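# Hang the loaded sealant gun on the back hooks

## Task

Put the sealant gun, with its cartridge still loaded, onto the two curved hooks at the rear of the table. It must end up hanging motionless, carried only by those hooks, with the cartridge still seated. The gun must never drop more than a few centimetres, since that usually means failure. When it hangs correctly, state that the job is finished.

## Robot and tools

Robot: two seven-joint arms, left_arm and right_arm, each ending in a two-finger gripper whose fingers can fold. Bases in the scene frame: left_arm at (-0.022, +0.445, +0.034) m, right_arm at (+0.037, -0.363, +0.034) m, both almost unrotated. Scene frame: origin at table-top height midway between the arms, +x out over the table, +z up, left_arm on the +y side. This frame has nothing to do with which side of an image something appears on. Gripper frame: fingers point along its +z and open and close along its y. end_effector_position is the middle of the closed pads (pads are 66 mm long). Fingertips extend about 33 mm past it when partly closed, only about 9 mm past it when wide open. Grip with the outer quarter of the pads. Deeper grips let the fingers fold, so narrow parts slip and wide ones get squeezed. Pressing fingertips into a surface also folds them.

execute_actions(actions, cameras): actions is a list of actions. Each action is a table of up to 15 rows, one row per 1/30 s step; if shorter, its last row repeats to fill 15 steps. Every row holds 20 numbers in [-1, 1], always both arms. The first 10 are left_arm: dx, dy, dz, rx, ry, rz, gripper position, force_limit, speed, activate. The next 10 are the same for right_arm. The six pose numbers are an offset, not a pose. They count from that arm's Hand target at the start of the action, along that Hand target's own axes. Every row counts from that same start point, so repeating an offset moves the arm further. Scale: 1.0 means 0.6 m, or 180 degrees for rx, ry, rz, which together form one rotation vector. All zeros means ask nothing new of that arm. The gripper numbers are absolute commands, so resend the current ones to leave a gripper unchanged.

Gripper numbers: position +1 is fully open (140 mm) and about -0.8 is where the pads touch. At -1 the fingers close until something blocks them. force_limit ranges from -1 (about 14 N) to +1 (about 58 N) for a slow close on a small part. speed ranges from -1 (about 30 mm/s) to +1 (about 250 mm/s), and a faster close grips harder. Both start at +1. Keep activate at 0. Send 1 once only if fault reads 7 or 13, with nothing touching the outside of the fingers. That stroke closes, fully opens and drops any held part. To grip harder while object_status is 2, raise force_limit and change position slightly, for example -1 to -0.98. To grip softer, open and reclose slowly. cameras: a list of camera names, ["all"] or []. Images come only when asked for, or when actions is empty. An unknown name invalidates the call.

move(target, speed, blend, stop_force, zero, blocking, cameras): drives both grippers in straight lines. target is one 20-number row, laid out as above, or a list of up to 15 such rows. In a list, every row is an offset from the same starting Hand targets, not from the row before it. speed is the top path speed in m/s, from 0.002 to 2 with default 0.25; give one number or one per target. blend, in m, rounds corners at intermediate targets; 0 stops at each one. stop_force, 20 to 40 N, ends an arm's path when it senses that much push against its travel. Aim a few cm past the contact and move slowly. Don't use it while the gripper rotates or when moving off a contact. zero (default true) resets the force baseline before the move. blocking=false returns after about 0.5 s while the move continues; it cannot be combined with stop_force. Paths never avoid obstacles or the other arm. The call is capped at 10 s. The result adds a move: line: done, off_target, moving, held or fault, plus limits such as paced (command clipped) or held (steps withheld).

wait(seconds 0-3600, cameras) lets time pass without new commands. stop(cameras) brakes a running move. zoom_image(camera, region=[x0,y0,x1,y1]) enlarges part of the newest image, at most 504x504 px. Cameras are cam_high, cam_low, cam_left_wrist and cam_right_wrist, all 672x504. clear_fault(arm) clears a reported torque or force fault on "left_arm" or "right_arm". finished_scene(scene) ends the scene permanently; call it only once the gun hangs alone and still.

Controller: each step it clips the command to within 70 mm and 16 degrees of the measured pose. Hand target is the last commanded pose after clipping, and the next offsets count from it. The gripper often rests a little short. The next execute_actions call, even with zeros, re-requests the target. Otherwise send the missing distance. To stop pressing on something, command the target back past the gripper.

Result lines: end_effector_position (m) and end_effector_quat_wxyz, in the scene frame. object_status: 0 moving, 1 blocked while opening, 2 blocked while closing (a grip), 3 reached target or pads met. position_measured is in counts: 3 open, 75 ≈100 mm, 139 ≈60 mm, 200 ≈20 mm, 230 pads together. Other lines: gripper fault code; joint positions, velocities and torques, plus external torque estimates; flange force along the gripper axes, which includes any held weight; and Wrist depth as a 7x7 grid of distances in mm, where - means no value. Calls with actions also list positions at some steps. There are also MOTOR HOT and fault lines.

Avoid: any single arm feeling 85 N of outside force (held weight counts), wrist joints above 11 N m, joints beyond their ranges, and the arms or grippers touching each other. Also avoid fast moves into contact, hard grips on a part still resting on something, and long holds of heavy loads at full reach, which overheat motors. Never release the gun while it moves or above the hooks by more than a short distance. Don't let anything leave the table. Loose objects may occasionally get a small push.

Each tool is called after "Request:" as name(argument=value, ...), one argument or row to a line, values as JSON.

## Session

Request:
execute_actions(
  actions=[],
)

Scene clock: 0.00 s.
left_arm: end_effector_position=(+0.4361, +0.4022, +0.2464) position_measured=3 object_status=3 fault=0 end_effector_quat_wxyz=(-0.031, -0.504, +0.863, -0.020) | right_arm: end_effector_position=(+0.2310, -0.5761, +0.1560) position_measured=3 object_status=3 fault=0 end_effector_quat_wxyz=(-0.382, +0.537, +0.735, -0.158)
Joint positions: left_arm=[-0.145 -0.226 0.076 -2.336 -0.058 2.08 0.484] | right_arm=[-0.745 0.161 0.138 -2.265 -0.259 1.593 2.397]
Joint velocities: within noise
Joint torques (N m): no reading
External joint torques (N m): no reading
Flange force (N): no reading
Wrist depth (mm): cam_left_wrist=[362 - 363 - - 348 - / - - - - - - - / - 390 - - - - - / - 422 - - - - 398 / - 119 400 - - - 124 / - 112 - - - 413 112 / - - - - - - -] | cam_right_wrist=[1430 1126 332 298 310 271 249 / 1256 1115 465 366 - - 239 / 1169 1126 446 382 - - 232 / 1162 572 416 - 310 239 223 / - 138 399 316 273 132 107 / - - - - 265 - 102 / - 472 - - 257 221 -]
Hand target: left_arm +0.4361, +0.4022, +0.2464; -0.031, -0.504, +0.863, -0.020 | right_arm +0.2310, -0.5761, +0.1560; -0.382, +0.537, +0.735, -0.158
Tool commands: left_gripper/position=+1.0 left_gripper/force_limit=+1.0 left_gripper/speed=+1.0 left_gripper/activate=+0.0 right_gripper/position=+1.0 right_gripper/force_limit=+1.0 right_gripper/speed=+1.0 right_gripper/activate=+0.0

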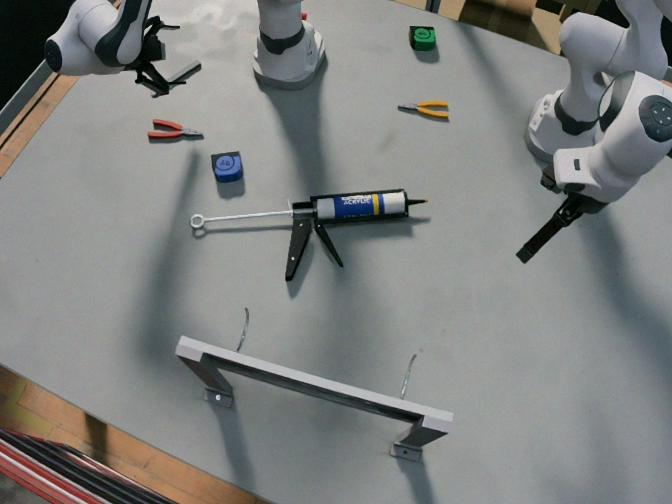

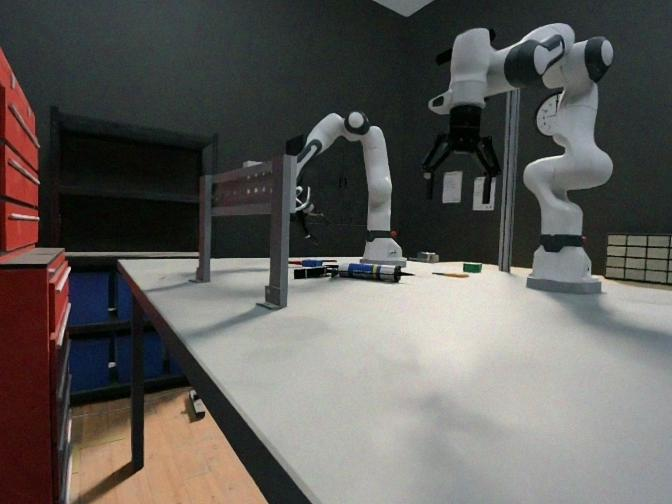

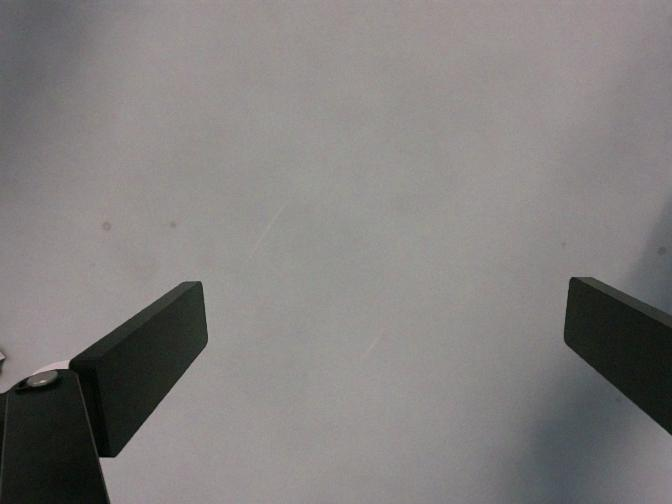

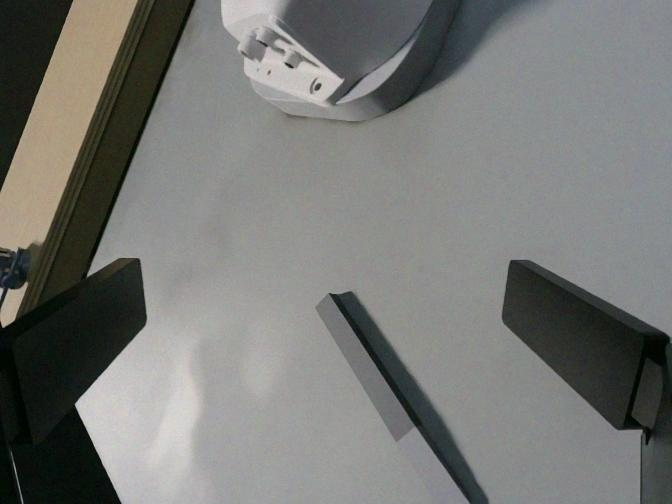

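Request:
move(
  target=[-0.029,0.27,-0.137,0,0,0,1,-1,1,0,0.717,0.084,-0.323,-0.1105,-0.2673,-0.3757,1,-1,1,0],
  speed=0.5,
)

Request:
move(
  target=[0,0,0,0,0,0,1,-1,1,0,-0.25,0.55,0.067,0.385,-0.385,-0.385,1,-1,1,0],
  speed=0.6,
  cameras=["cam_high","cam_right_wrist"],
)

Request:
zoom_image(
  camera="cam_right_wrist",
  region=[320, 0, 580, 400],
)

Scene clock: 54.57 s.
left_arm: end_effector_position=(+0.3076, +0.5020, +0.3270) position_measured=3 object_status=3 fault=0 end_effector_quat_wxyz=(-0.030, -0.507, +0.861, -0.022) | right_arm: end_effector_position=(+0.3490, -0.2004, +0.4197) position_measured=3 object_status=3 fault=0 end_effector_quat_wxyz=(-0.002, +0.003, +1.000, +0.000)
Joint positions: left_arm=[-0.049 -0.688 0.209 -2.497 0.07 1.78 0.614] | right_arm=[-0.003 -0.68 0.301 -2.241 0.188 1.58 1.852]
Joint velocities: left_arm=[-0.001 0 -0.001 -0.001 -0.001 -0.001 0.004] | right_arm=[0 0.001 0 0 0.001 0.001 -0.008]
Joint torques (N m): left_arm=[-0.05 -8.75 -3.01 23.58 0.89 2.28 0.15] | right_arm=[0.4 -7.06 -6.91 24.9 0.82 2.46 -0.25]
External joint torques (N m): left_arm=[-0.07 -0.48 0.94 -1.12 0.28 -0.15 0.15] | right_arm=[0.39 -0.1 -0.73 1.16 -0.04 0.01 -0.25]
Flange force (N): left_arm=[0.8 4.3 2.6] | right_arm=[-1.6 -0.5 -3.5]
Wrist depth (mm): cam_left_wrist=[- - - - - - 352 / 476 464 - - - - - / - - 463 - 453 - - / - - - - - - - / 532 123 - - - - 124 / - 111 - - - - 112 / - - - - - - 1464] | cam_right_wrist=[- - - - 505 - 503 / 487 508 513 534 514 - 528 / 539 522 541 535 - 569 - / - 547 573 - 542 546 - / - 149 583 599 600 125 103 / - 626 - - 653 649 102 / - - - 697 - - -]
Hand target: left_arm +0.3062, +0.5023, +0.3265; -0.031, -0.504, +0.863, -0.020 | right_arm +0.3502, -0.2002, +0.4200; +0.000, +0.000, +1.000, +0.000
Off the commanded pose: left_arm 0.002 m, 0 deg | right_arm 0.001 m, 0 deg.
move: done

Scene clock: 57.93 s.
left_arm: end_effector_position=(+0.3076, +0.5020, +0.3270) position_measured=3 object_status=3 fault=0 end_effector_quat_wxyz=(-0.030, -0.507, +0.861, -0.022) | right_arm: end_effector_position=(+0.4990, +0.1312, +0.3803) position_measured=3 object_status=3 fault=0 end_effector_quat_wxyz=(+0.499, -0.502, +0.498, -0.501)
Joint positions: left_arm=[-0.049 -0.688 0.209 -2.497 0.07 1.78 0.615] | right_arm=[-0.64 -1.096 1.554 -2.25 -1.043 2.701 2.268]
Joint velocities: left_arm=[within noise] | right_arm=[0 0 0.002 0.001 -0.001 0.001 0.007]
Joint torques (N m): left_arm=[0.45 -8.67 -3.38 23.52 0.78 2.26 0.19] | right_arm=[-0.76 20.68 -27.21 11.17 0.36 -1.42 0.11]
External joint torques (N m): left_arm=[0.48 -0.47 0.61 -1.07 0.18 -0.15 0.19] | right_arm=[-0.76 -0.89 0.25 0.45 -0.02 0.23 0.22]
Flange force (N): left_arm=[1.0 4.4 2.5] | right_arm=[-1.6 2.7 4.3]
Wrist depth (mm): cam_left_wrist=[- - - - - - 352 / - - - - - - - / - - - - - 444 - / - - - - - - - / - 128 - - - - 124 / - 119 505 - - - 112 / - - - - - - 1416] | cam_right_wrist=[1132 1188 988 902 484 495 504 / - 1286 1294 1309 - 1333 450 / 1301 - 1317 - - 677 463 / 1411 1469 1367 1286 526 1449 - / - 137 1449 - - 125 107 / - - 1489 - - 785 102 / - - 1659 - - - -]
Hand target: left_arm +0.3062, +0.5023, +0.3265; -0.031, -0.504, +0.863, -0.020 | right_arm +0.5002, +0.1298, +0.3799; +0.500, -0.500, +0.500, -0.500
Off the commanded pose: left_arm 0.002 m, 0 deg | right_arm 0.002 m, 0 deg.
move: done

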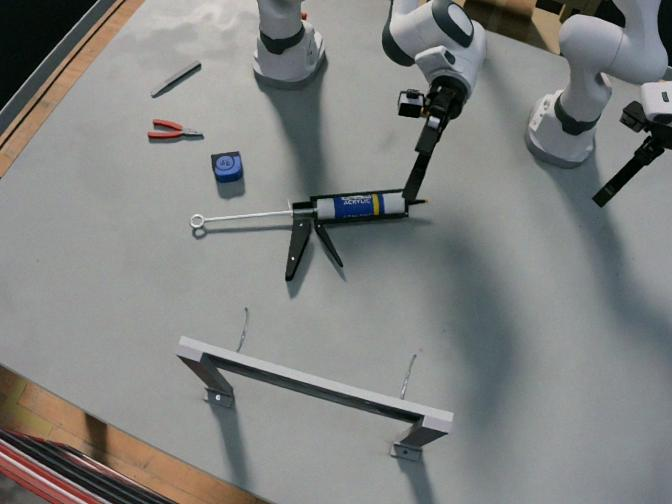

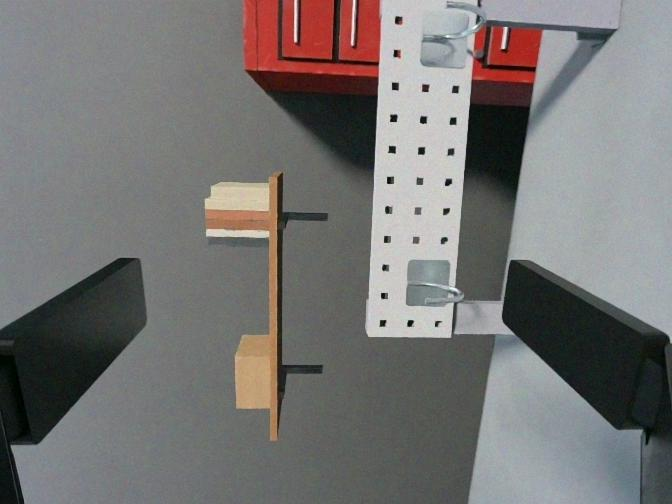

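Scaled by 1.260.

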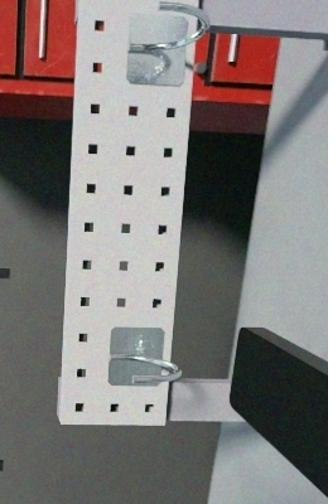

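Request:
move(
  target=[
    [0,0,0,0,0,0,1,-1,1,0,0.217,-0.033,-0.133,-0.385,0.385,0.385,1,-1,1,0],
    [0,0,0,0,0,0,1,-1,1,0,0.313,0.217,-0.11,-0.1497,0.6234,0.6234,1,-1,1,0],
  ],
  speed=0.6,
  blend=0.08,
  cameras=["cam_high","cam_right_wrist"],
)

Scene clock: 121.60 s.
left_arm: end_effector_position=(+0.3076, +0.5020, +0.3270) position_measured=3 object_status=3 fault=0 end_effector_quat_wxyz=(-0.030, -0.507, +0.861, -0.022) | right_arm: end_effector_position=(+0.4349, -0.0588, +0.2498) position_measured=3 object_status=3 fault=0 end_effector_quat_wxyz=(+0.001, +0.519, +0.855, +0.000)
Joint positions: left_arm=[-0.049 -0.688 0.209 -2.497 0.07 1.78 0.615] | right_arm=[-0.825 -0.593 1.278 -2.2 0.608 1.938 2.859]
Joint velocities: left_arm=[within noise] | right_arm=[0.001 0.002 0 0.001 0.001 0.001 0.006]
Joint torques (N m): left_arm=[0.44 -8.69 -3.4 23.56 0.79 2.25 0.2] | right_arm=[-0.68 6.52 -16.18 22.4 1.19 2.12 0.16]
External joint torques (N m): left_arm=[0.4 -0.37 0.55 -1.17 0.17 -0.18 0.2] | right_arm=[-0.84 -0.94 0.53 1.41 0.3 -0.39 0.16]
Flange force (N): left_arm=[1.1 4.2 2.6] | right_arm=[1.8 8.1 -1.4]
Wrist depth (mm): cam_left_wrist=[- - - - - - 347 / - - - - - - - / - - - - - - - / 497 - 478 - - - - / - 128 487 - - - 106 / - 111 - - - - 112 / - - - - - 476 1593] | cam_right_wrist=[331 - - 307 346 - 364 / 355 363 - 318 363 354 369 / - - - 336 373 - - / - 381 393 373 378 - 419 / - 136 411 409 379 125 102 / 426 436 439 439 459 - 102 / - 450 - - 476 - -]
Hand target: left_arm +0.3062, +0.5023, +0.3265; -0.031, -0.504, +0.863, -0.020 | right_arm +0.4342, -0.0580, +0.2497; +0.000, +0.522, +0.853, +0.000
Off the commanded pose: left_arm 0.002 m, 0 deg | right_arm 0.001 m, 0 deg.
move: done; limits=paced

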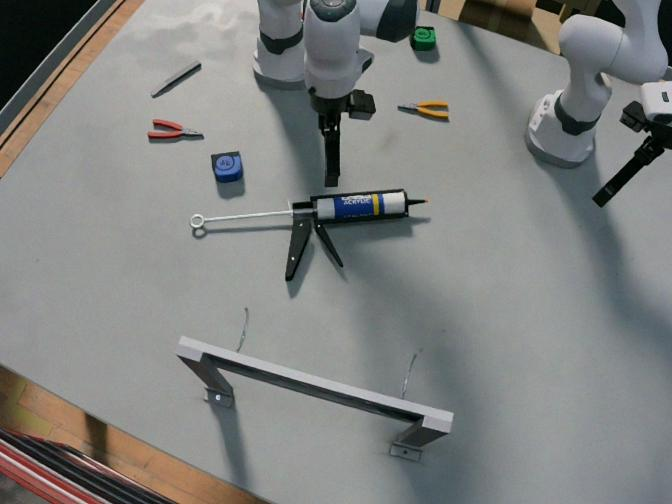

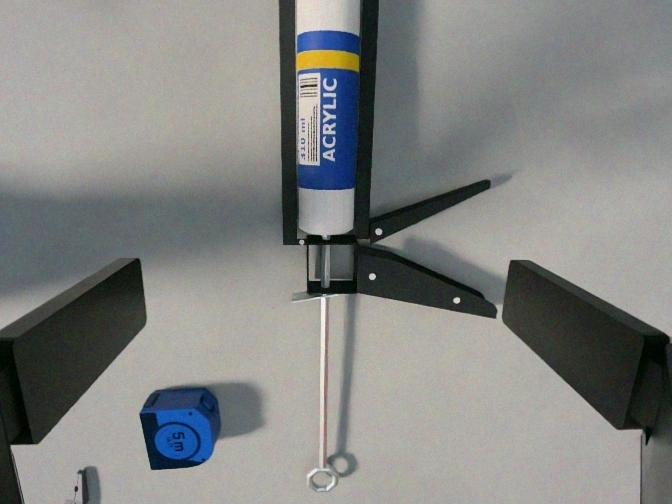

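Request:
move(
  target=[
    [0,0,0,0,0,0,1,-1,1,0,0.072,-0.005,0.25,0,0,0.0078,1,0,-1,0],
    [0,0,0,0,0,0,1,-1,1,0,0.072,-0.005,0.35,0,0,0.0078,1,0,-1,0],
  ],
  speed=[0.25,0.1],
  blend=0.02,
  cameras=["cam_high","cam_right_wrist"],
)

Scene clock: 136.30 s.
left_arm: end_effector_position=(+0.3076, +0.5020, +0.3270) position_measured=3 object_status=3 fault=0 end_effector_quat_wxyz=(-0.030, -0.507, +0.861, -0.022) | right_arm: end_effector_position=(+0.4109, -0.0225, +0.0393) position_measured=3 object_status=3 fault=0 end_effector_quat_wxyz=(+0.000, +0.534, +0.845, -0.003)
Joint positions: left_arm=[-0.049 -0.688 0.209 -2.497 0.07 1.78 0.615] | right_arm=[-1.228 -0.687 1.96 -2.305 0.951 2.339 2.796]
Joint velocities: left_arm=[within noise] | right_arm=[-0.001 0.002 -0.001 0 0 0.002 -0.005]
Joint torques (N m): left_arm=[0.41 -8.67 -3.39 23.58 0.8 2.25 0.22] | right_arm=[-0.7 24.65 -17.27 16.55 0.96 2.54 -0.17]
External joint torques (N m): left_arm=[0.34 -0.37 0.51 -1.12 0.19 -0.18 0.22] | right_arm=[-0.83 0.55 0.62 1.41 0.28 0.05 -0.17]
Flange force (N): left_arm=[1.0 4.1 2.5] | right_arm=[0.2 7.4 4.7]
Wrist depth (mm): cam_left_wrist=[- - - - - - 348 / - - - - - - 411 / - - - - 444 - - / - 475 - - - 444 - / - 119 - - - 477 130 / - 111 - - - - - / - - - - - - 1389] | cam_right_wrist=[- 154 131 112 134 160 162 / 159 162 137 118 139 166 170 / 167 168 146 123 149 176 178 / 174 175 174 130 157 182 186 / - 185 165 137 165 141 102 / 195 196 192 146 176 174 102 / 206 208 206 159 179 215 -]
Hand target: left_arm +0.3062, +0.5023, +0.3265; -0.031, -0.504, +0.863, -0.020 | right_arm +0.4119, -0.0209, +0.0397; +0.000, +0.533, +0.846, +0.000
Off the commanded pose: left_arm 0.002 m, 0 deg | right_arm 0.002 m, 0 deg.
move: done

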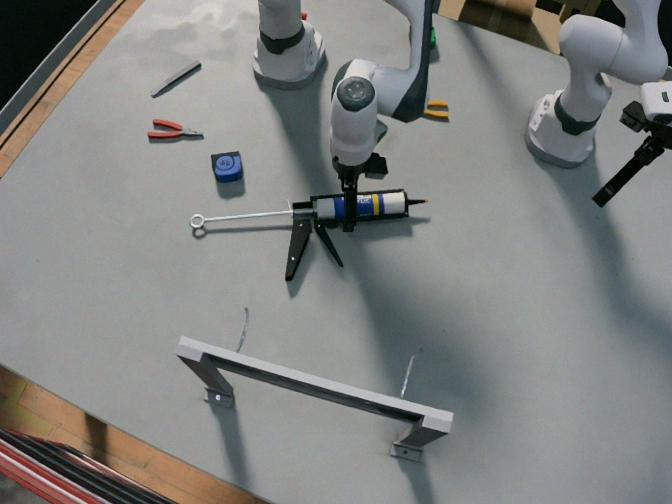

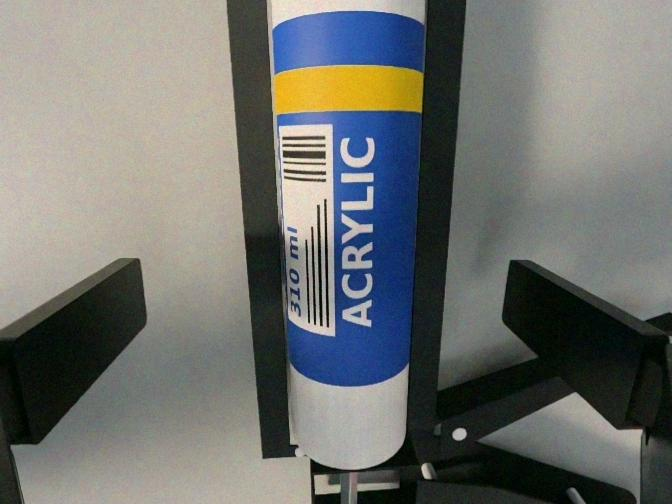

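Request:
move(
  target=[0,0,0,0,0,0,1,-1,1,0,0.003,0.012,0,0,0,0,1,0,-1,0],
  speed=0.1,
)

Request:
execute_actions(
  actions=[
    [[0,0,0,0,0,0,1,-1,1,0,0,0,0,0,0,0,-1,0,-1,0]],
    [[0,0,0,0,0,0,1,-1,1,0,0,0,0,0,0,0,-1,0,-1,0]],
    [[0,0,0,0,0,0,1,-1,1,0,0,0,0,0,0,0,-1,0,-1,0]],
    [[0,0,0,0,0,0,1,-1,1,0,0,0,0,0,0,0,-1,0,-1,0]],
    [[0,0,0,0,0,0,1,-1,1,0,0,0,0,0,0,0,-1,0,-1,0]],
    [[0,0,0,0,0,0,1,-1,1,0,0,0,0,0,0,0,-1,0,-1,0]],
  ],
  cameras=["cam_right_wrist"],
)

Scene clock: 145.73 s.
left_arm: end_effector_position=(+0.3076, +0.5020, +0.3270) position_measured=3 object_status=3 fault=0 end_effector_quat_wxyz=(-0.030, -0.507, +0.861, -0.022) | right_arm: end_effector_position=(+0.4183, -0.0161, +0.0404) position_measured=3 object_status=3 fault=0 end_effector_quat_wxyz=(+0.001, +0.532, +0.847, +0.001)
Joint positions: left_arm=[-0.049 -0.688 0.209 -2.497 0.07 1.78 0.615] | right_arm=[-1.251 -0.693 1.974 -2.28 0.951 2.337 2.794]
Joint velocities: left_arm=[within noise] | right_arm=[-0.002 0 0.004 0.001 0 0 -0.001]
Joint torques (N m): left_arm=[0.42 -8.66 -3.46 23.55 0.78 2.26 0.21] | right_arm=[-0.98 24.57 -17.31 16.73 0.66 2.13 0.02]
External joint torques (N m): left_arm=[0.41 -0.47 0.51 -1.08 0.17 -0.17 0.21] | right_arm=[-1.14 -0.34 0.76 1.46 -0.02 -0.37 0.02]
Flange force (N): left_arm=[1.2 4.3 2.4] | right_arm=[0.9 10.7 5.5]
Wrist depth (mm): cam_left_wrist=[- - 439 - - 409 351 / - - - - - - 426 / - - - - - 457 - / - - 471 - - - - / - 119 - - - - 124 / - - - - - - 112 / - - - 530 - - 1526] | cam_right_wrist=[153 155 129 113 137 163 164 / 160 162 136 118 165 170 172 / 168 168 140 125 152 178 181 / - - 151 132 162 184 191 / - 187 158 138 192 141 107 / - 197 174 146 180 177 102 / - 207 209 171 205 217 -]
Hand target: left_arm +0.3062, +0.5023, +0.3265; -0.031, -0.504, +0.863, -0.020 | right_arm +0.4176, -0.0162, +0.0397; +0.000, +0.533, +0.846, +0.000
Off the commanded pose: left_arm 0.002 m, 0 deg | right_arm 0.001 m, 0 deg.
move: done

Scene clock: 148.93 s.
left_arm: end_effector_position=(+0.3076, +0.5020, +0.3270) position_measured=3 object_status=3 fault=0 end_effector_quat_wxyz=(-0.030, -0.507, +0.861, -0.022) | right_arm: end_effector_position=(+0.4176, -0.0160, +0.0403) position_measured=111 object_status=2 fault=0 end_effector_quat_wxyz=(+0.000, +0.532, +0.847, +0.001)
Joint positions: left_arm=[-0.049 -0.688 0.209 -2.497 0.07 1.78 0.615] | right_arm=[-1.252 -0.693 1.974 -2.279 0.951 2.334 2.794]
Joint torques (N m): left_arm=[0.41 -8.63 -3.45 23.58 0.78 2.25 0.21] | right_arm=[-0.47 23.64 -16.89 16.36 1.15 2.46 0.04]
External joint torques (N m): left_arm=[0.37 -0.32 0.5 -1.1 0.17 -0.17 0.21] | right_arm=[-0.7 -1.31 1.13 1.03 0.47 -0.03 0.04]
External joint torques at the end of the 2nd action: left_arm=[0.39 -0.42 0.55 -1.11 0.18 -0.17 0.23] | right_arm=[-0.95 -0.17 0.5 1.35 -0.02 -0.35 0]
External joint torques at the end of the 3rd action: left_arm=[0.42 -0.45 0.59 -1.1 0.18 -0.19 0.19] | right_arm=[-0.88 -0.26 0.62 1.32 -0.03 -0.37 0]
External joint torques at the end of the 4th action: left_arm=[0.46 -0.39 0.63 -1.18 0.2 -0.19 0.19] | right_arm=[-0.72 -0.28 0.7 1.31 -0.02 -0.39 0.04]
External joint torques at the end of the 5th action: left_arm=[0.44 -0.37 0.57 -1.24 0.17 -0.2 0.22] | right_arm=[-0.55 -1.36 0.72 1.41 0.46 0.04 -0.02]
Flange force (N): left_arm=[0.9 3.9 2.5] | right_arm=[1.5 9.5 8.3]
Flange force at the end of the 2nd action (N): left_arm=[1.0 4.2 2.5] | right_arm=[0.8 9.1 4.0]
Flange force at the end of the 3rd action (N): left_arm=[1.1 4.3 2.5] | right_arm=[0.9 9.1 4.2]
Flange force at the end of the 4th action (N): left_arm=[1.0 4.4 2.6] | right_arm=[1.2 8.7 4.1]
Flange force at the end of the 5th action (N): left_arm=[1.1 4.4 2.8] | right_arm=[1.7 9.6 7.1]
Wrist depth (mm): cam_left_wrist=[- - - 450 - 420 352 / - - - - - - 429 / - - - 463 - - 443 / 479 - - - - 426 452 / - 128 - - 467 - 124 / - 111 - - - - 112 / - - 525 521 - - 1313] | cam_right_wrist=[153 155 130 113 139 161 163 / - 163 137 118 146 170 172 / 169 169 143 124 152 178 182 / 176 176 151 131 160 186 189 / 182 102 152 138 154 107 100 / - 68 174 146 177 75 80 / - - 211 172 185 - 73]
Hand target: left_arm +0.3062, +0.5023, +0.3265; -0.031, -0.504, +0.863, -0.020 | right_arm +0.4176, -0.0162, +0.0397; +0.000, +0.533, +0.846, +0.000
Off the commanded pose: left_arm 0.002 m, 0 deg | right_arm 0.001 m, 0 deg.
Step readings (end_effector_position of left_arm | right_arm; steps 1 to 15: 1st action; 16 to 30: 2nd action; 31 to 45: 3rd action; 46 to 60: 4th action; 61 to 75: 5th action; 76 to 90: 6th action):
0: (+0.3076, +0.5020, +0.3270) | (+0.4183, -0.0161, +0.0404)
1: (+0.3076, +0.5020, +0.3270) | (+0.4183, -0.0161, +0.0404)
2: (+0.3076, +0.5020, +0.3270) | (+0.4183, -0.0161, +0.0403)
4: (+0.3076, +0.5020, +0.3270) | (+0.4182, -0.0161, +0.0403)
8: (+0.3076, +0.5020, +0.3270) | (+0.4182, -0.0161, +0.0403)
15: (+0.3076, +0.5020, +0.3270) | (+0.4182, -0.0161, +0.0403)
16: (+0.3076, +0.5020, +0.3270) | (+0.4182, -0.0161, +0.0403)
17: (+0.3076, +0.5020, +0.3270) | (+0.4182, -0.0161, +0.0403)
19: (+0.3076, +0.5020, +0.3270) | (+0.4182, -0.0161, +0.0403)
23: (+0.3076, +0.5020, +0.3270) | (+0.4182, -0.0161, +0.0403)
30: (+0.3076, +0.5020, +0.3270) | (+0.4182, -0.0161, +0.0403)
31: (+0.3076, +0.5020, +0.3270) | (+0.4182, -0.0161, +0.0403)
32: (+0.3076, +0.5020, +0.3270) | (+0.4182, -0.0161, +0.0403)
34: (+0.3076, +0.5020, +0.3270) | (+0.4182, -0.0161, +0.0403)
38: (+0.3076, +0.5020, +0.3270) | (+0.4182, -0.0161, +0.0403)
45: (+0.3076, +0.5020, +0.3270) | (+0.4182, -0.0161, +0.0403)
46: (+0.3076, +0.5020, +0.3270) | (+0.4182, -0.0161, +0.0403)
47: (+0.3076, +0.5020, +0.3270) | (+0.4182, -0.0161, +0.0403)
49: (+0.3076, +0.5020, +0.3270) | (+0.4182, -0.0161, +0.0403)
53: (+0.3076, +0.5020, +0.3270) | (+0.4182, -0.0161, +0.0403)
60: (+0.3076, +0.5020, +0.3270) | (+0.4182, -0.0161, +0.0403)
61: (+0.3076, +0.5020, +0.3270) | (+0.4182, -0.0161, +0.0403)
62: (+0.3076, +0.5020, +0.3270) | (+0.4182, -0.0161, +0.0403)
64: (+0.3076, +0.5020, +0.3270) | (+0.4177, -0.0162, +0.0401)
68: (+0.3076, +0.5020, +0.3270) | (+0.4175, -0.0161, +0.0401)
75: (+0.3076, +0.5020, +0.3270) | (+0.4176, -0.0160, +0.0402)
76: (+0.3076, +0.5020, +0.3270) | (+0.4176, -0.0160, +0.0403)
77: (+0.3076, +0.5020, +0.3270) | (+0.4176, -0.0160, +0.0403)
79: (+0.3076, +0.5020, +0.3270) | (+0.4176, -0.0160, +0.0403)
83: (+0.3076, +0.5020, +0.3270) | (+0.4176, -0.0160, +0.0403)
90: (+0.3076, +0.5020, +0.3270) | (+0.4176, -0.0160, +0.0403)

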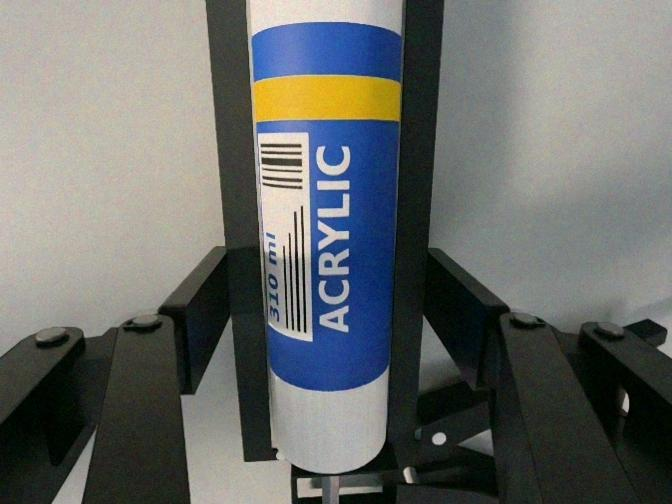

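Request:
move(
  target=[
    [0,0,0,0,0,0,1,-1,1,0,0,0,-0.35,0,0,0,-1,0,-1,0],
    [0,0,0,0,0,0,1,-1,1,0,-0.051,0.09,-0.633,0,0,-0.5,-1,0,-1,0],
    [0,0,0,0,0,0,1,-1,1,0,-0.091,0.367,-0.617,0.1133,-0.6465,-0.6465,-1,0,-1,0],
  ],
  speed=[0.15,0.35,0.4],
  blend=0.04,
  cameras=["cam_high","cam_low","cam_right_wrist"],
)

Scene clock: 182.40 s.
left_arm: end_effector_position=(+0.3076, +0.5020, +0.3270) position_measured=3 object_status=3 fault=0 end_effector_quat_wxyz=(-0.030, -0.507, +0.861, -0.022) | right_arm: end_effector_position=(+0.6388, +0.0319, +0.3933) position_measured=111 object_status=2 fault=0 end_effector_quat_wxyz=(+0.513, -0.539, +0.475, -0.471)
Joint positions: left_arm=[-0.049 -0.688 0.209 -2.497 0.07 1.78 0.615] | right_arm=[-1.149 -1.788 1.251 -2.318 -0.869 3.684 2.43]
Joint velocities: left_arm=[within noise] | right_arm=[-0.001 -0.001 0 0 0 0.004 -0.001]
Joint torques (N m): left_arm=[0.41 -8.64 -3.43 23.53 0.78 2.26 0.2] | right_arm=[-0.88 26.26 -36.07 -1.78 3.9 -4.56 0.25]
External joint torques (N m): left_arm=[0.36 -0.44 0.47 -1.1 0.17 -0.17 0.2] | right_arm=[-0.92 0.37 -7.71 -0.16 2.28 -2.64 0.35]
Flange force (N): left_arm=[1.2 4.1 2.5] | right_arm=[3.2 -9.5 4.5]
Wrist depth (mm): cam_left_wrist=[- 426 - - - 410 351 / - - - 445 - - 409 / 481 474 - - - - - / - - - - - - - / - 128 - - 471 465 124 / - - 530 - 507 517 112 / - - - - - - 1776] | cam_right_wrist=[- - 90 - 84 369 381 / - 1040 104 85 101 760 493 / 1286 - 123 97 124 391 - / 1169 - 139 117 151 - - / - 96 151 145 150 98 93 / - 68 1249 213 224 75 80 / - - 1301 1711 - - 73]
Hand target: left_arm +0.3062, +0.5023, +0.3265; -0.031, -0.504, +0.863, -0.020 | right_arm +0.6398, +0.0300, +0.4099; +0.524, -0.524, +0.475, -0.474
Off the commanded pose: left_arm 0.002 m, 0 deg | right_arm 0.017 m, 2 deg.
move: off_target (right_arm)

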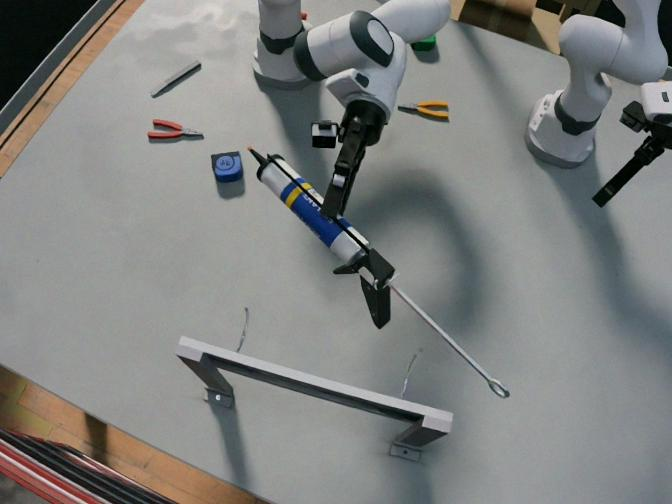

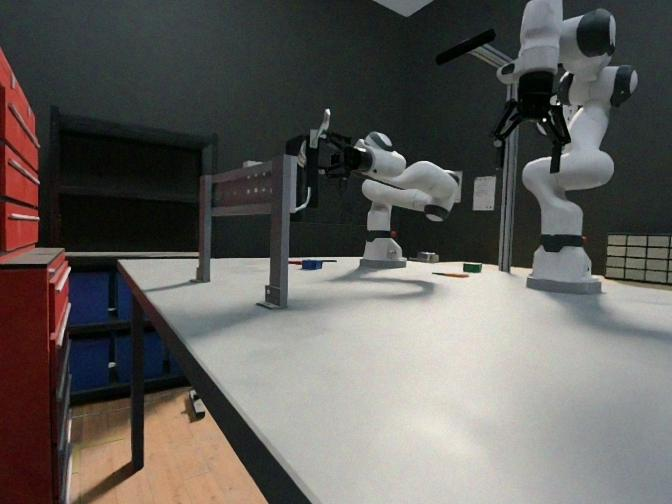

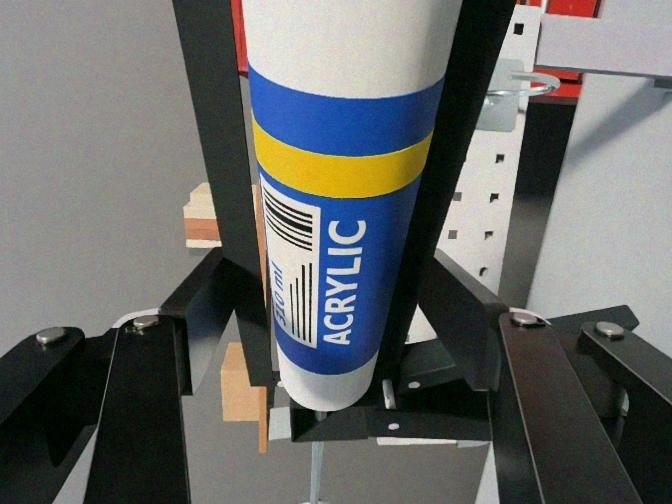

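Request:
move(
  target=[
    [-0.011,-0.208,-0.09,0.3439,0.3944,-0.3208,1,-1,1,0,0,0,0,0.0028,-0.1722,-0.0243,-1,0,-1,0],
    [-0.011,-0.208,-0.09,0.3439,0.3944,-0.3208,1,-1,1,0,0.039,0.012,0.2205,0.0028,-0.1722,-0.0243,-1,0,-1,0],
  ],
  speed=[0.4,0.15],
  blend=0.03,
  cameras=["cam_high","cam_low","cam_left_wrist","cam_right_wrist"],
)

Scene clock: 246.77 s.
left_arm: end_effector_position=(+0.4198, +0.4505, +0.3808) position_measured=3 object_status=3 fault=0 end_effector_quat_wxyz=(+0.251, +0.662, -0.250, +0.661) | right_arm: end_effector_position=(+0.7717, +0.0208, +0.3826) position_measured=111 object_status=2 fault=0 end_effector_quat_wxyz=(-0.605, +0.660, -0.297, +0.332)
Joint positions: left_arm=[-0.181 -0.805 0.927 -2.926 -1.326 2.195 0.802] | right_arm=[-1.95 -1.748 1.342 -1.877 -0.029 4.419 1.788]
Joint velocities: left_arm=[within noise] | right_arm=[-0.002 0 -0.001 0.001 -0.001 -0.002 -0.008]
Joint torques (N m): left_arm=[0.43 0.91 -10.14 16.55 -0.91 -1.67 0.24] | right_arm=[-0.55 46.1 -33.75 -4.85 6.91 -1.8 0]
External joint torques (N m): left_arm=[0.36 0.42 0.13 -0.82 -0.2 0.15 0.21] | right_arm=[-0.9 8.01 -5.01 -0.53 3.91 -1.18 0.1]
Flange force (N): left_arm=[-1.6 1.9 0.2] | right_arm=[5.7 -11.4 6.0]
Wrist depth (mm): cam_left_wrist=[- - - - - - 1790 / - 1046 - 1329 - 2103 1706 / - - 1282 1231 667 607 553 / - - 578 656 906 1987 1790 / - 111 626 1259 824 - 124 / - 111 667 - 656 694 112 / - - - - - - -] | cam_right_wrist=[- 808 91 - 84 100 189 / - - 104 85 105 - 217 / - 1309 119 98 121 258 457 / - - 140 117 151 287 434 / - 96 151 145 150 107 93 / - 68 255 212 233 75 80 / - - 3244 249 - - 73]
Hand target: left_arm +0.4199, +0.4504, +0.3803; +0.250, +0.662, -0.250, +0.662 | right_arm +0.7737, +0.0198, +0.4026; -0.616, +0.647, -0.296, +0.338
Off the commanded pose: left_arm 0.001 m, 0 deg | right_arm 0.020 m, 2 deg.
move: off_target (right_arm)

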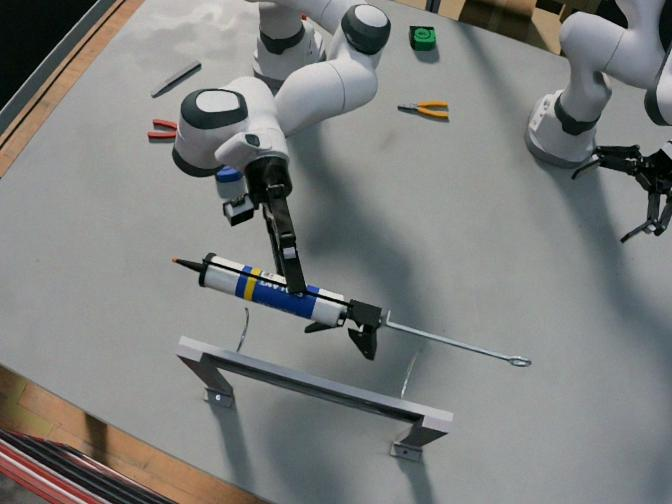

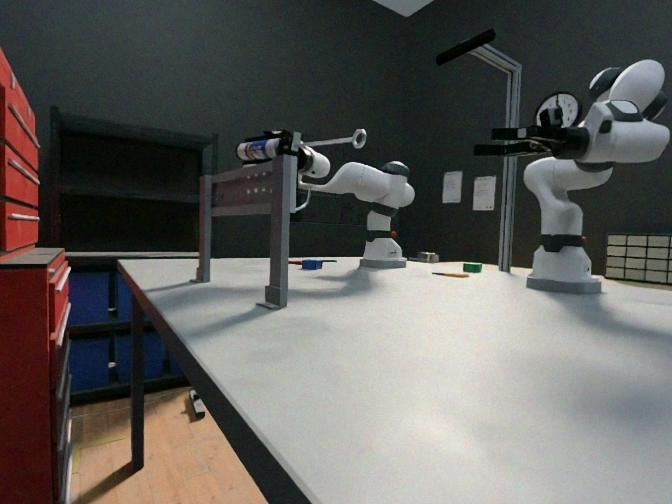

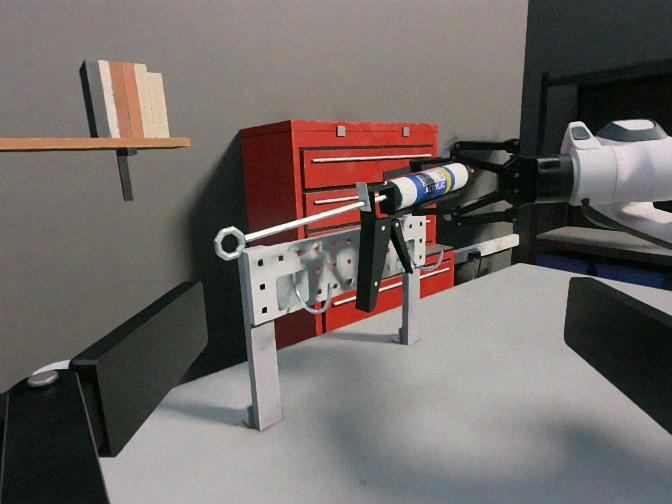

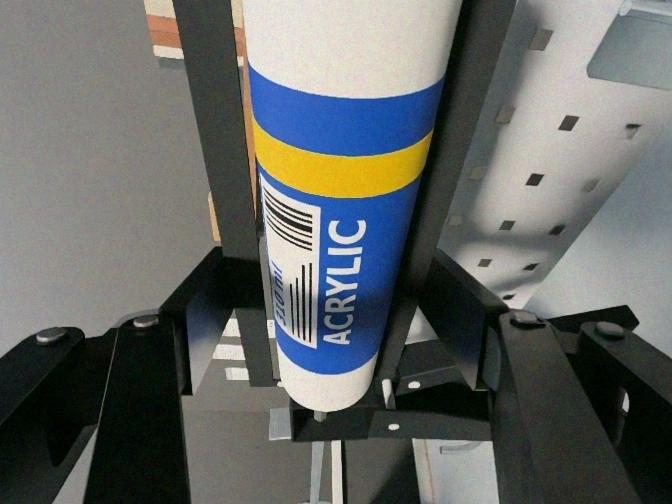

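Request:
move(
  target=[0,0,0,0,0,0,1,-1,1,0,0.0427,0.0022,0.0742,-0.0043,0,-0.0071,-1,0,-1,0],
  speed=0.1,
  cameras=["cam_high","cam_left_wrist"],
)

Request:
zoom_image(
  camera="cam_left_wrist",
  region=[200, 120, 520, 360],
)

Request:
zoom_image(
  camera="cam_high",
  region=[160, 230, 560, 460],
)

Scene clock: 267.87 s.
left_arm: end_effector_position=(+0.4198, +0.4505, +0.3808) position_measured=3 object_status=3 fault=0 end_effector_quat_wxyz=(+0.251, +0.662, -0.250, +0.661) | right_arm: end_effector_position=(+0.8221, +0.0277, +0.3824) position_measured=111 object_status=2 fault=0 end_effector_quat_wxyz=(-0.599, +0.666, -0.291, +0.336)
Joint positions: left_arm=[-0.181 -0.805 0.927 -2.926 -1.326 2.195 0.802] | right_arm=[-2.091 -1.713 1.329 -1.637 -0.035 4.328 1.764]
Joint velocities: left_arm=[within noise] | right_arm=[-0.002 0.001 -0.001 0.002 0 -0.004 -0.005]
Joint torques (N m): left_arm=[0.5 0.93 -10.15 16.53 -0.91 -1.67 0.24] | right_arm=[-0.57 52.53 -32.68 -5.26 6.32 -1.78 0.05]
External joint torques (N m): left_arm=[0.47 0.5 0.15 -0.82 -0.2 0.16 0.2] | right_arm=[-0.82 9.27 -4.84 -0.5 3.22 -1.18 0.15]
Flange force (N): left_arm=[-1.6 1.9 -0.1] | right_arm=[6.3 -13.8 7.6]
Wrist depth (mm): cam_left_wrist=[- - - - - - - / - 985 - 1177 1654 2103 1884 / - - 1252 1190 677 615 575 / - - 605 671 1398 2434 1761 / - 128 614 1274 918 - - / - 112 697 - 737 - 112 / - - - - 614 - -] | cam_right_wrist=[962 - 90 - 84 103 139 / 1060 - 104 85 101 161 157 / - 1350 123 97 121 182 184 / - 1685 140 117 151 - - / - 96 152 145 150 98 93 / - 68 255 231 233 75 80 / - - 2498 243 - - 73]
Hand target: left_arm +0.4199, +0.4504, +0.3803; +0.250, +0.662, -0.250, +0.662 | right_arm +0.8248, +0.0258, +0.4026; -0.608, +0.654, -0.291, +0.343
Off the commanded pose: left_arm 0.001 m, 0 deg | right_arm 0.020 m, 2 deg.
move: off_target (right_arm)

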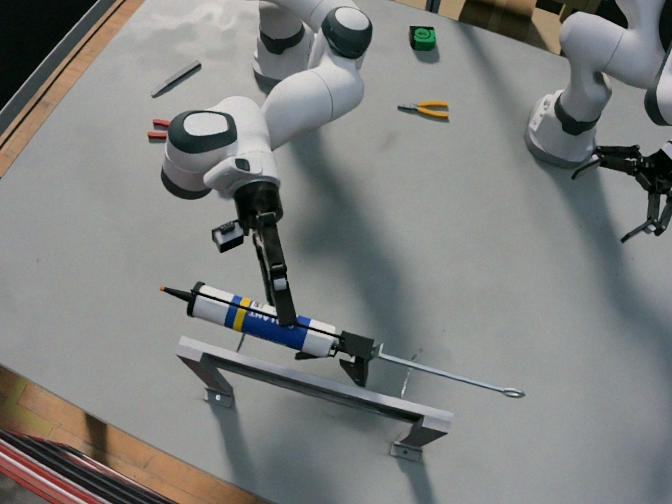

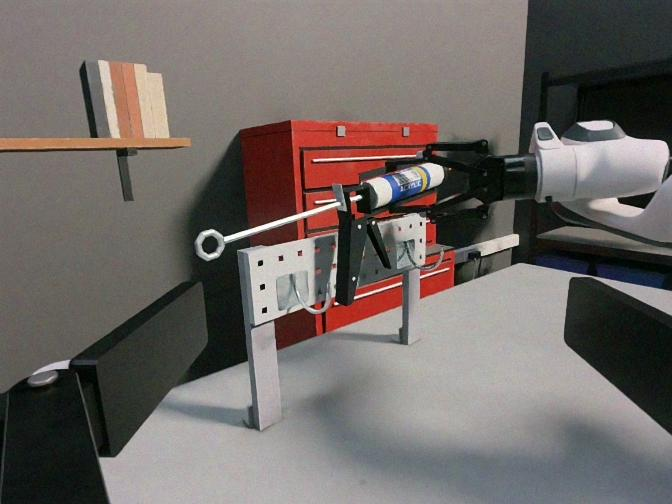

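Scaled by 1.575.

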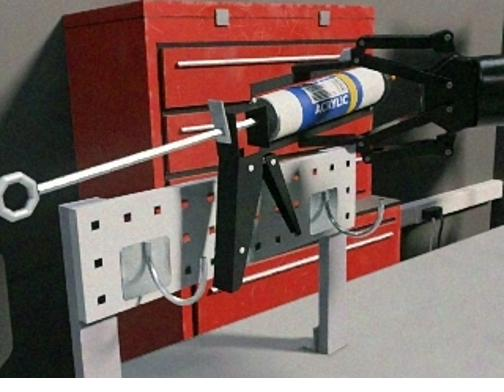

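Scaled by 1.260.

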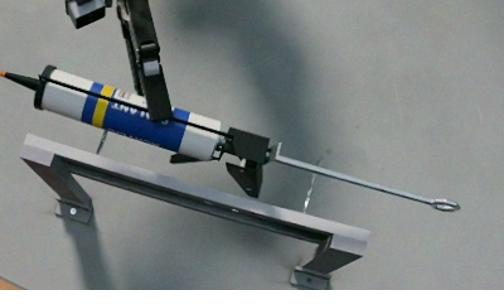

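Request:
move(
  target=[0,0,0,0,0,0,1,-1,1,0,-0.0177,0.1857,0.0046,0,0,0,-1,0,-1,0],
  speed=0.08,
  cameras=["cam_high","cam_left_wrist"],
)

Request:
zoom_image(
  camera="cam_left_wrist",
  region=[200, 150, 520, 390],
)

Request:
zoom_image(
  camera="cam_high",
  region=[160, 230, 560, 460],
)

Scene clock: 275.67 s.
left_arm: end_effector_position=(+0.4198, +0.4505, +0.3808) position_measured=3 object_status=3 fault=0 end_effector_quat_wxyz=(+0.251, +0.662, -0.250, +0.661) | right_arm: end_effector_position=(+0.8235, +0.0231, +0.2703) position_measured=111 object_status=2 fault=0 end_effector_quat_wxyz=(-0.596, +0.666, -0.293, +0.340)
Joint positions: left_arm=[-0.181 -0.805 0.927 -2.926 -1.326 2.195 0.802] | right_arm=[-2.065 -1.805 1.537 -1.634 0.146 4.29 1.546]
Joint velocities: left_arm=[within noise] | right_arm=[0 0.001 0.002 -0.001 0 -0.001 -0.005]
Joint torques (N m): left_arm=[0.49 0.89 -10.15 16.53 -0.91 -1.66 0.2] | right_arm=[0.2 51.21 -32.6 -5.08 7.29 -0.52 0.06]
External joint torques (N m): left_arm=[0.51 0.42 0.17 -0.84 -0.2 0.18 0.17] | right_arm=[0.12 9.13 -4.59 0.04 3.96 -0.47 0.16]
Flange force (N): left_arm=[-1.2 2.3 -0.4] | right_arm=[3.1 -10.5 5.7]
Wrist depth (mm): cam_left_wrist=[- 1146 - - - 1969 1820 / - 1078 - 1203 - - - / - - 1362 1245 1444 2329 1987 / - - 597 690 727 658 600 / 1152 128 587 701 918 - 131 / - 119 660 - - - 112 / - - - 576 - - -] | cam_right_wrist=[941 757 90 - 84 124 321 / 1081 - 104 85 97 148 94 / 1249 1294 123 98 124 185 342 / - - 140 117 146 - 317 / - 96 151 145 150 98 100 / - 68 217 232 233 75 80 / - - - 3813 - - 73]
Hand target: left_arm +0.4199, +0.4504, +0.3803; +0.250, +0.662, -0.250, +0.662 | right_arm +0.8248, +0.0257, +0.2907; -0.608, +0.654, -0.291, +0.343
Off the commanded pose: left_arm 0.001 m, 0 deg | right_arm 0.021 m, 2 deg.
joint read past its limit (right arm) — joint 2 (shoulder), lower limit.
move: off_target (right_arm)

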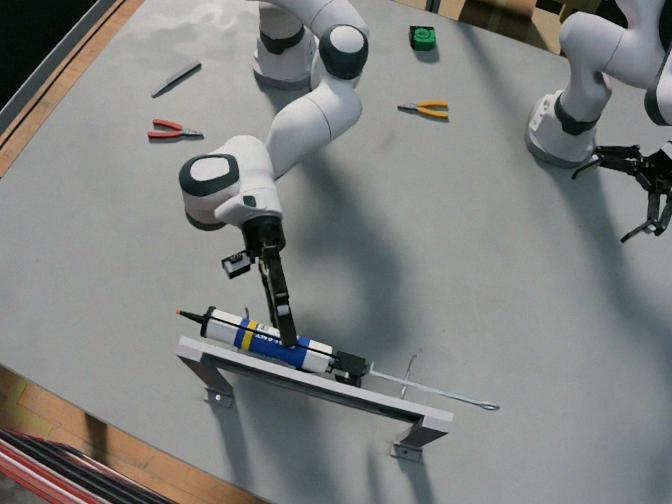

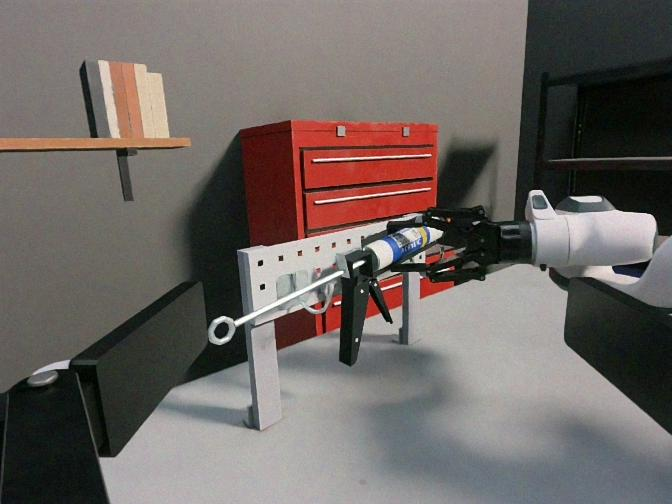

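Scaled by 1.575.

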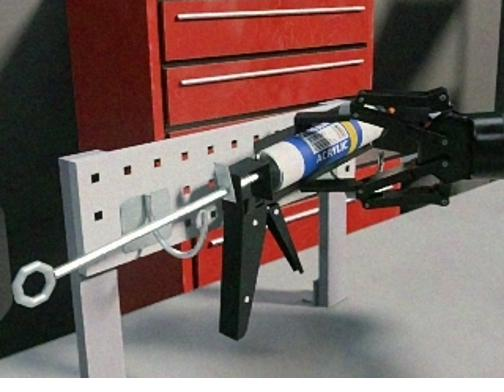

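Scaled by 1.260.

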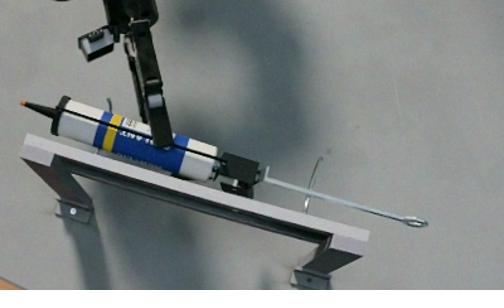

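Request:
move(
  target=[0,0,0,0,0,0,1,-1,1,0,-0.0032,0.0332,0.0008,0,0,0,-1,0,-1,0],
  speed=0.04,
)

Scene clock: 281.47 s.
left_arm: end_effector_position=(+0.4198, +0.4505, +0.3808) position_measured=3 object_status=3 fault=0 end_effector_quat_wxyz=(+0.251, +0.662, -0.250, +0.661) | right_arm: end_effector_position=(+0.8227, +0.0241, +0.2502) position_measured=111 object_status=2 fault=0 end_effector_quat_wxyz=(-0.596, +0.666, -0.292, +0.339)
Joint positions: left_arm=[-0.181 -0.805 0.927 -2.926 -1.326 2.195 0.802] | right_arm=[-2.065 -1.805 1.589 -1.619 0.173 4.284 1.487]
Joint velocities: left_arm=[within noise] | right_arm=[0 0.001 0.001 0.001 0.001 0 -0.006]
Joint torques (N m): left_arm=[0.47 0.91 -10.12 16.57 -0.91 -1.67 0.24] | right_arm=[-0.03 51.2 -32.51 -4.41 7.42 -0.18 0.01]
External joint torques (N m): left_arm=[0.41 0.47 0.16 -0.87 -0.19 0.15 0.21] | right_arm=[-0.15 9.07 -4.58 0.27 4.04 -0.27 0.11]
Flange force (N): left_arm=[-1.7 2.0 0.0] | right_arm=[3.6 -9.9 6.2]
Wrist depth (mm): cam_left_wrist=[- - - - - 2256 - / - 1072 1345 1313 2006 2462 1776 / - - 1321 1245 1515 2579 1719 / - - 614 675 706 645 597 / - 127 581 683 967 - 131 / - 112 626 - 717 - - / - 570 - - 566 - -] | cam_right_wrist=[866 755 90 - 84 101 322 / 1065 1071 104 85 105 90 314 / 1249 1175 120 97 128 - - / 1430 1564 139 117 145 - - / - 95 152 145 149 99 190 / - 68 262 213 233 75 80 / - - - 307 724 - 73]
Hand target: left_arm +0.4199, +0.4504, +0.3803; +0.250, +0.662, -0.250, +0.662 | right_arm +0.8248, +0.0257, +0.2706; -0.608, +0.654, -0.291, +0.343
Off the commanded pose: left_arm 0.001 m, 0 deg | right_arm 0.021 m, 2 deg.
joint read past its limit (right arm) — joint 2 (shoulder), lower limit.
move: off_target (right_arm)

Request:
move(
  target=[0,0,0,0,0,0,1,-1,1,0,-0.0052,0.0541,0.0013,0,0,0,-1,0,-1,0],
  speed=0.015,
  stop_force=20,
  cameras=["cam_high","cam_left_wrist"],
)

Request:
zoom_image(
  camera="cam_left_wrist",
  region=[200, 180, 520, 420],
)

Request:
zoom_image(
  camera="cam_high",
  region=[160, 230, 560, 460],
)

Scene clock: 291.53 s.
left_arm: end_effector_position=(+0.4198, +0.4505, +0.3808) position_measured=3 object_status=3 fault=0 end_effector_quat_wxyz=(+0.251, +0.662, -0.250, +0.661) | right_arm: end_effector_position=(+0.8239, +0.0255, +0.2389) position_measured=111 object_status=2 fault=0 end_effector_quat_wxyz=(-0.606, +0.656, -0.285, +0.348)
Joint positions: left_arm=[-0.181 -0.805 0.927 -2.926 -1.326 2.195 0.802] | right_arm=[-2.079 -1.766 1.689 -1.583 0.224 4.282 1.344]
Joint torques (N m): left_arm=[0.47 0.92 -10.16 16.56 -0.92 -1.67 0.23] | right_arm=[-0.64 44.67 -25.35 -0.07 3.44 -0.37 0.6]
External joint torques (N m): left_arm=[0.43 0.48 0.12 -0.81 -0.21 0.16 0.2] | right_arm=[-0.94 1.91 2.3 2.73 0.01 -0.74 0.7]
Flange force (N): left_arm=[-1.5 1.9 0.1] | right_arm=[6.3 2.8 15.1]
Wrist depth (mm): cam_left_wrist=[- - 1008 - - - 1934 / - 1083 1389 1282 - - - / - - 1274 1252 1389 - - / - - - 729 732 660 598 / - 123 578 647 967 - 130 / - 119 602 - - - 112 / - - - - - - 527] | cam_right_wrist=[- 97 89 - 82 95 309 / 1071 - 105 88 - 68 319 / - 1309 119 96 122 409 - / 1685 1610 137 116 150 - - / 1907 102 152 144 149 99 188 / - 68 216 219 224 75 80 / - - 3061 3150 - - 74]
Hand target: left_arm +0.4199, +0.4504, +0.3803; +0.250, +0.662, -0.250, +0.662 | right_arm +0.8248, +0.0257, +0.2380; -0.608, +0.654, -0.291, +0.343
Off the commanded pose: left_arm 0.001 m, 0 deg | right_arm 0.001 m, 1 deg.
move: done

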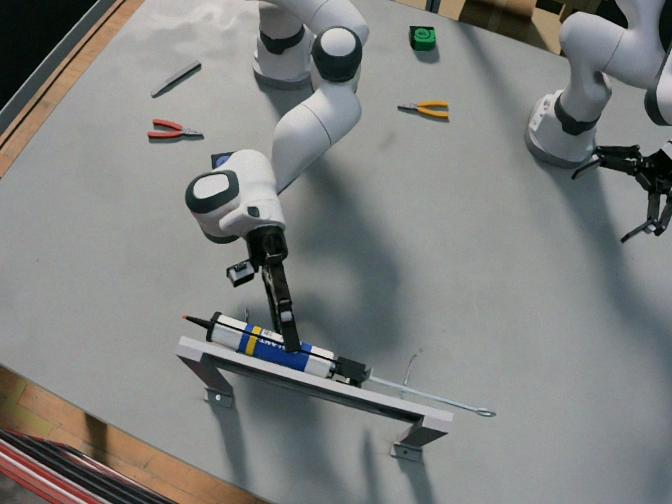

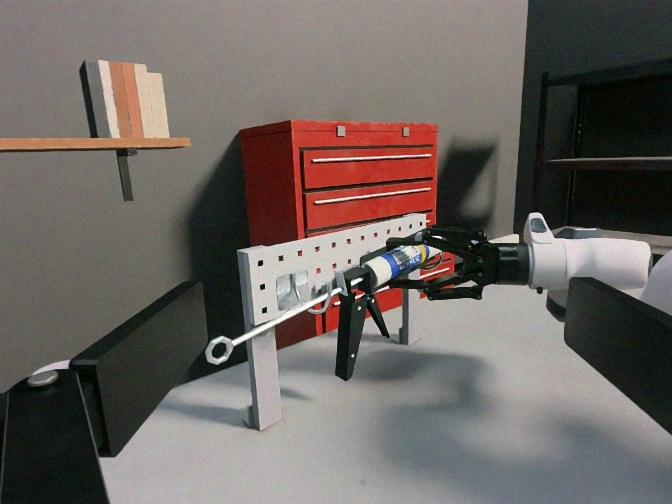

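Scaled by 1.575.

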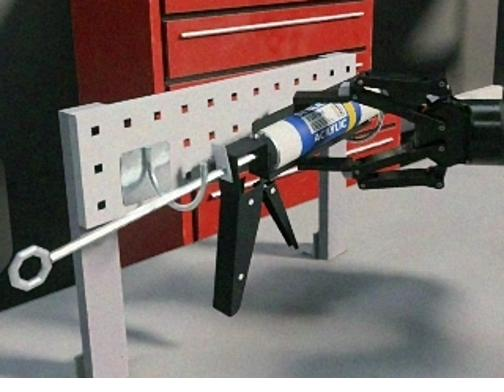

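Scaled by 1.260.

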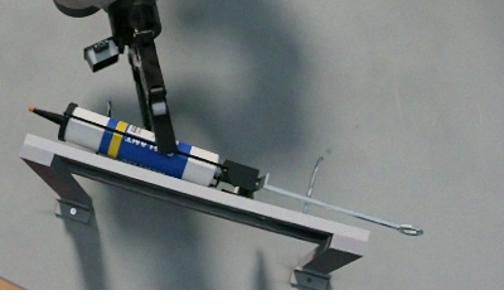

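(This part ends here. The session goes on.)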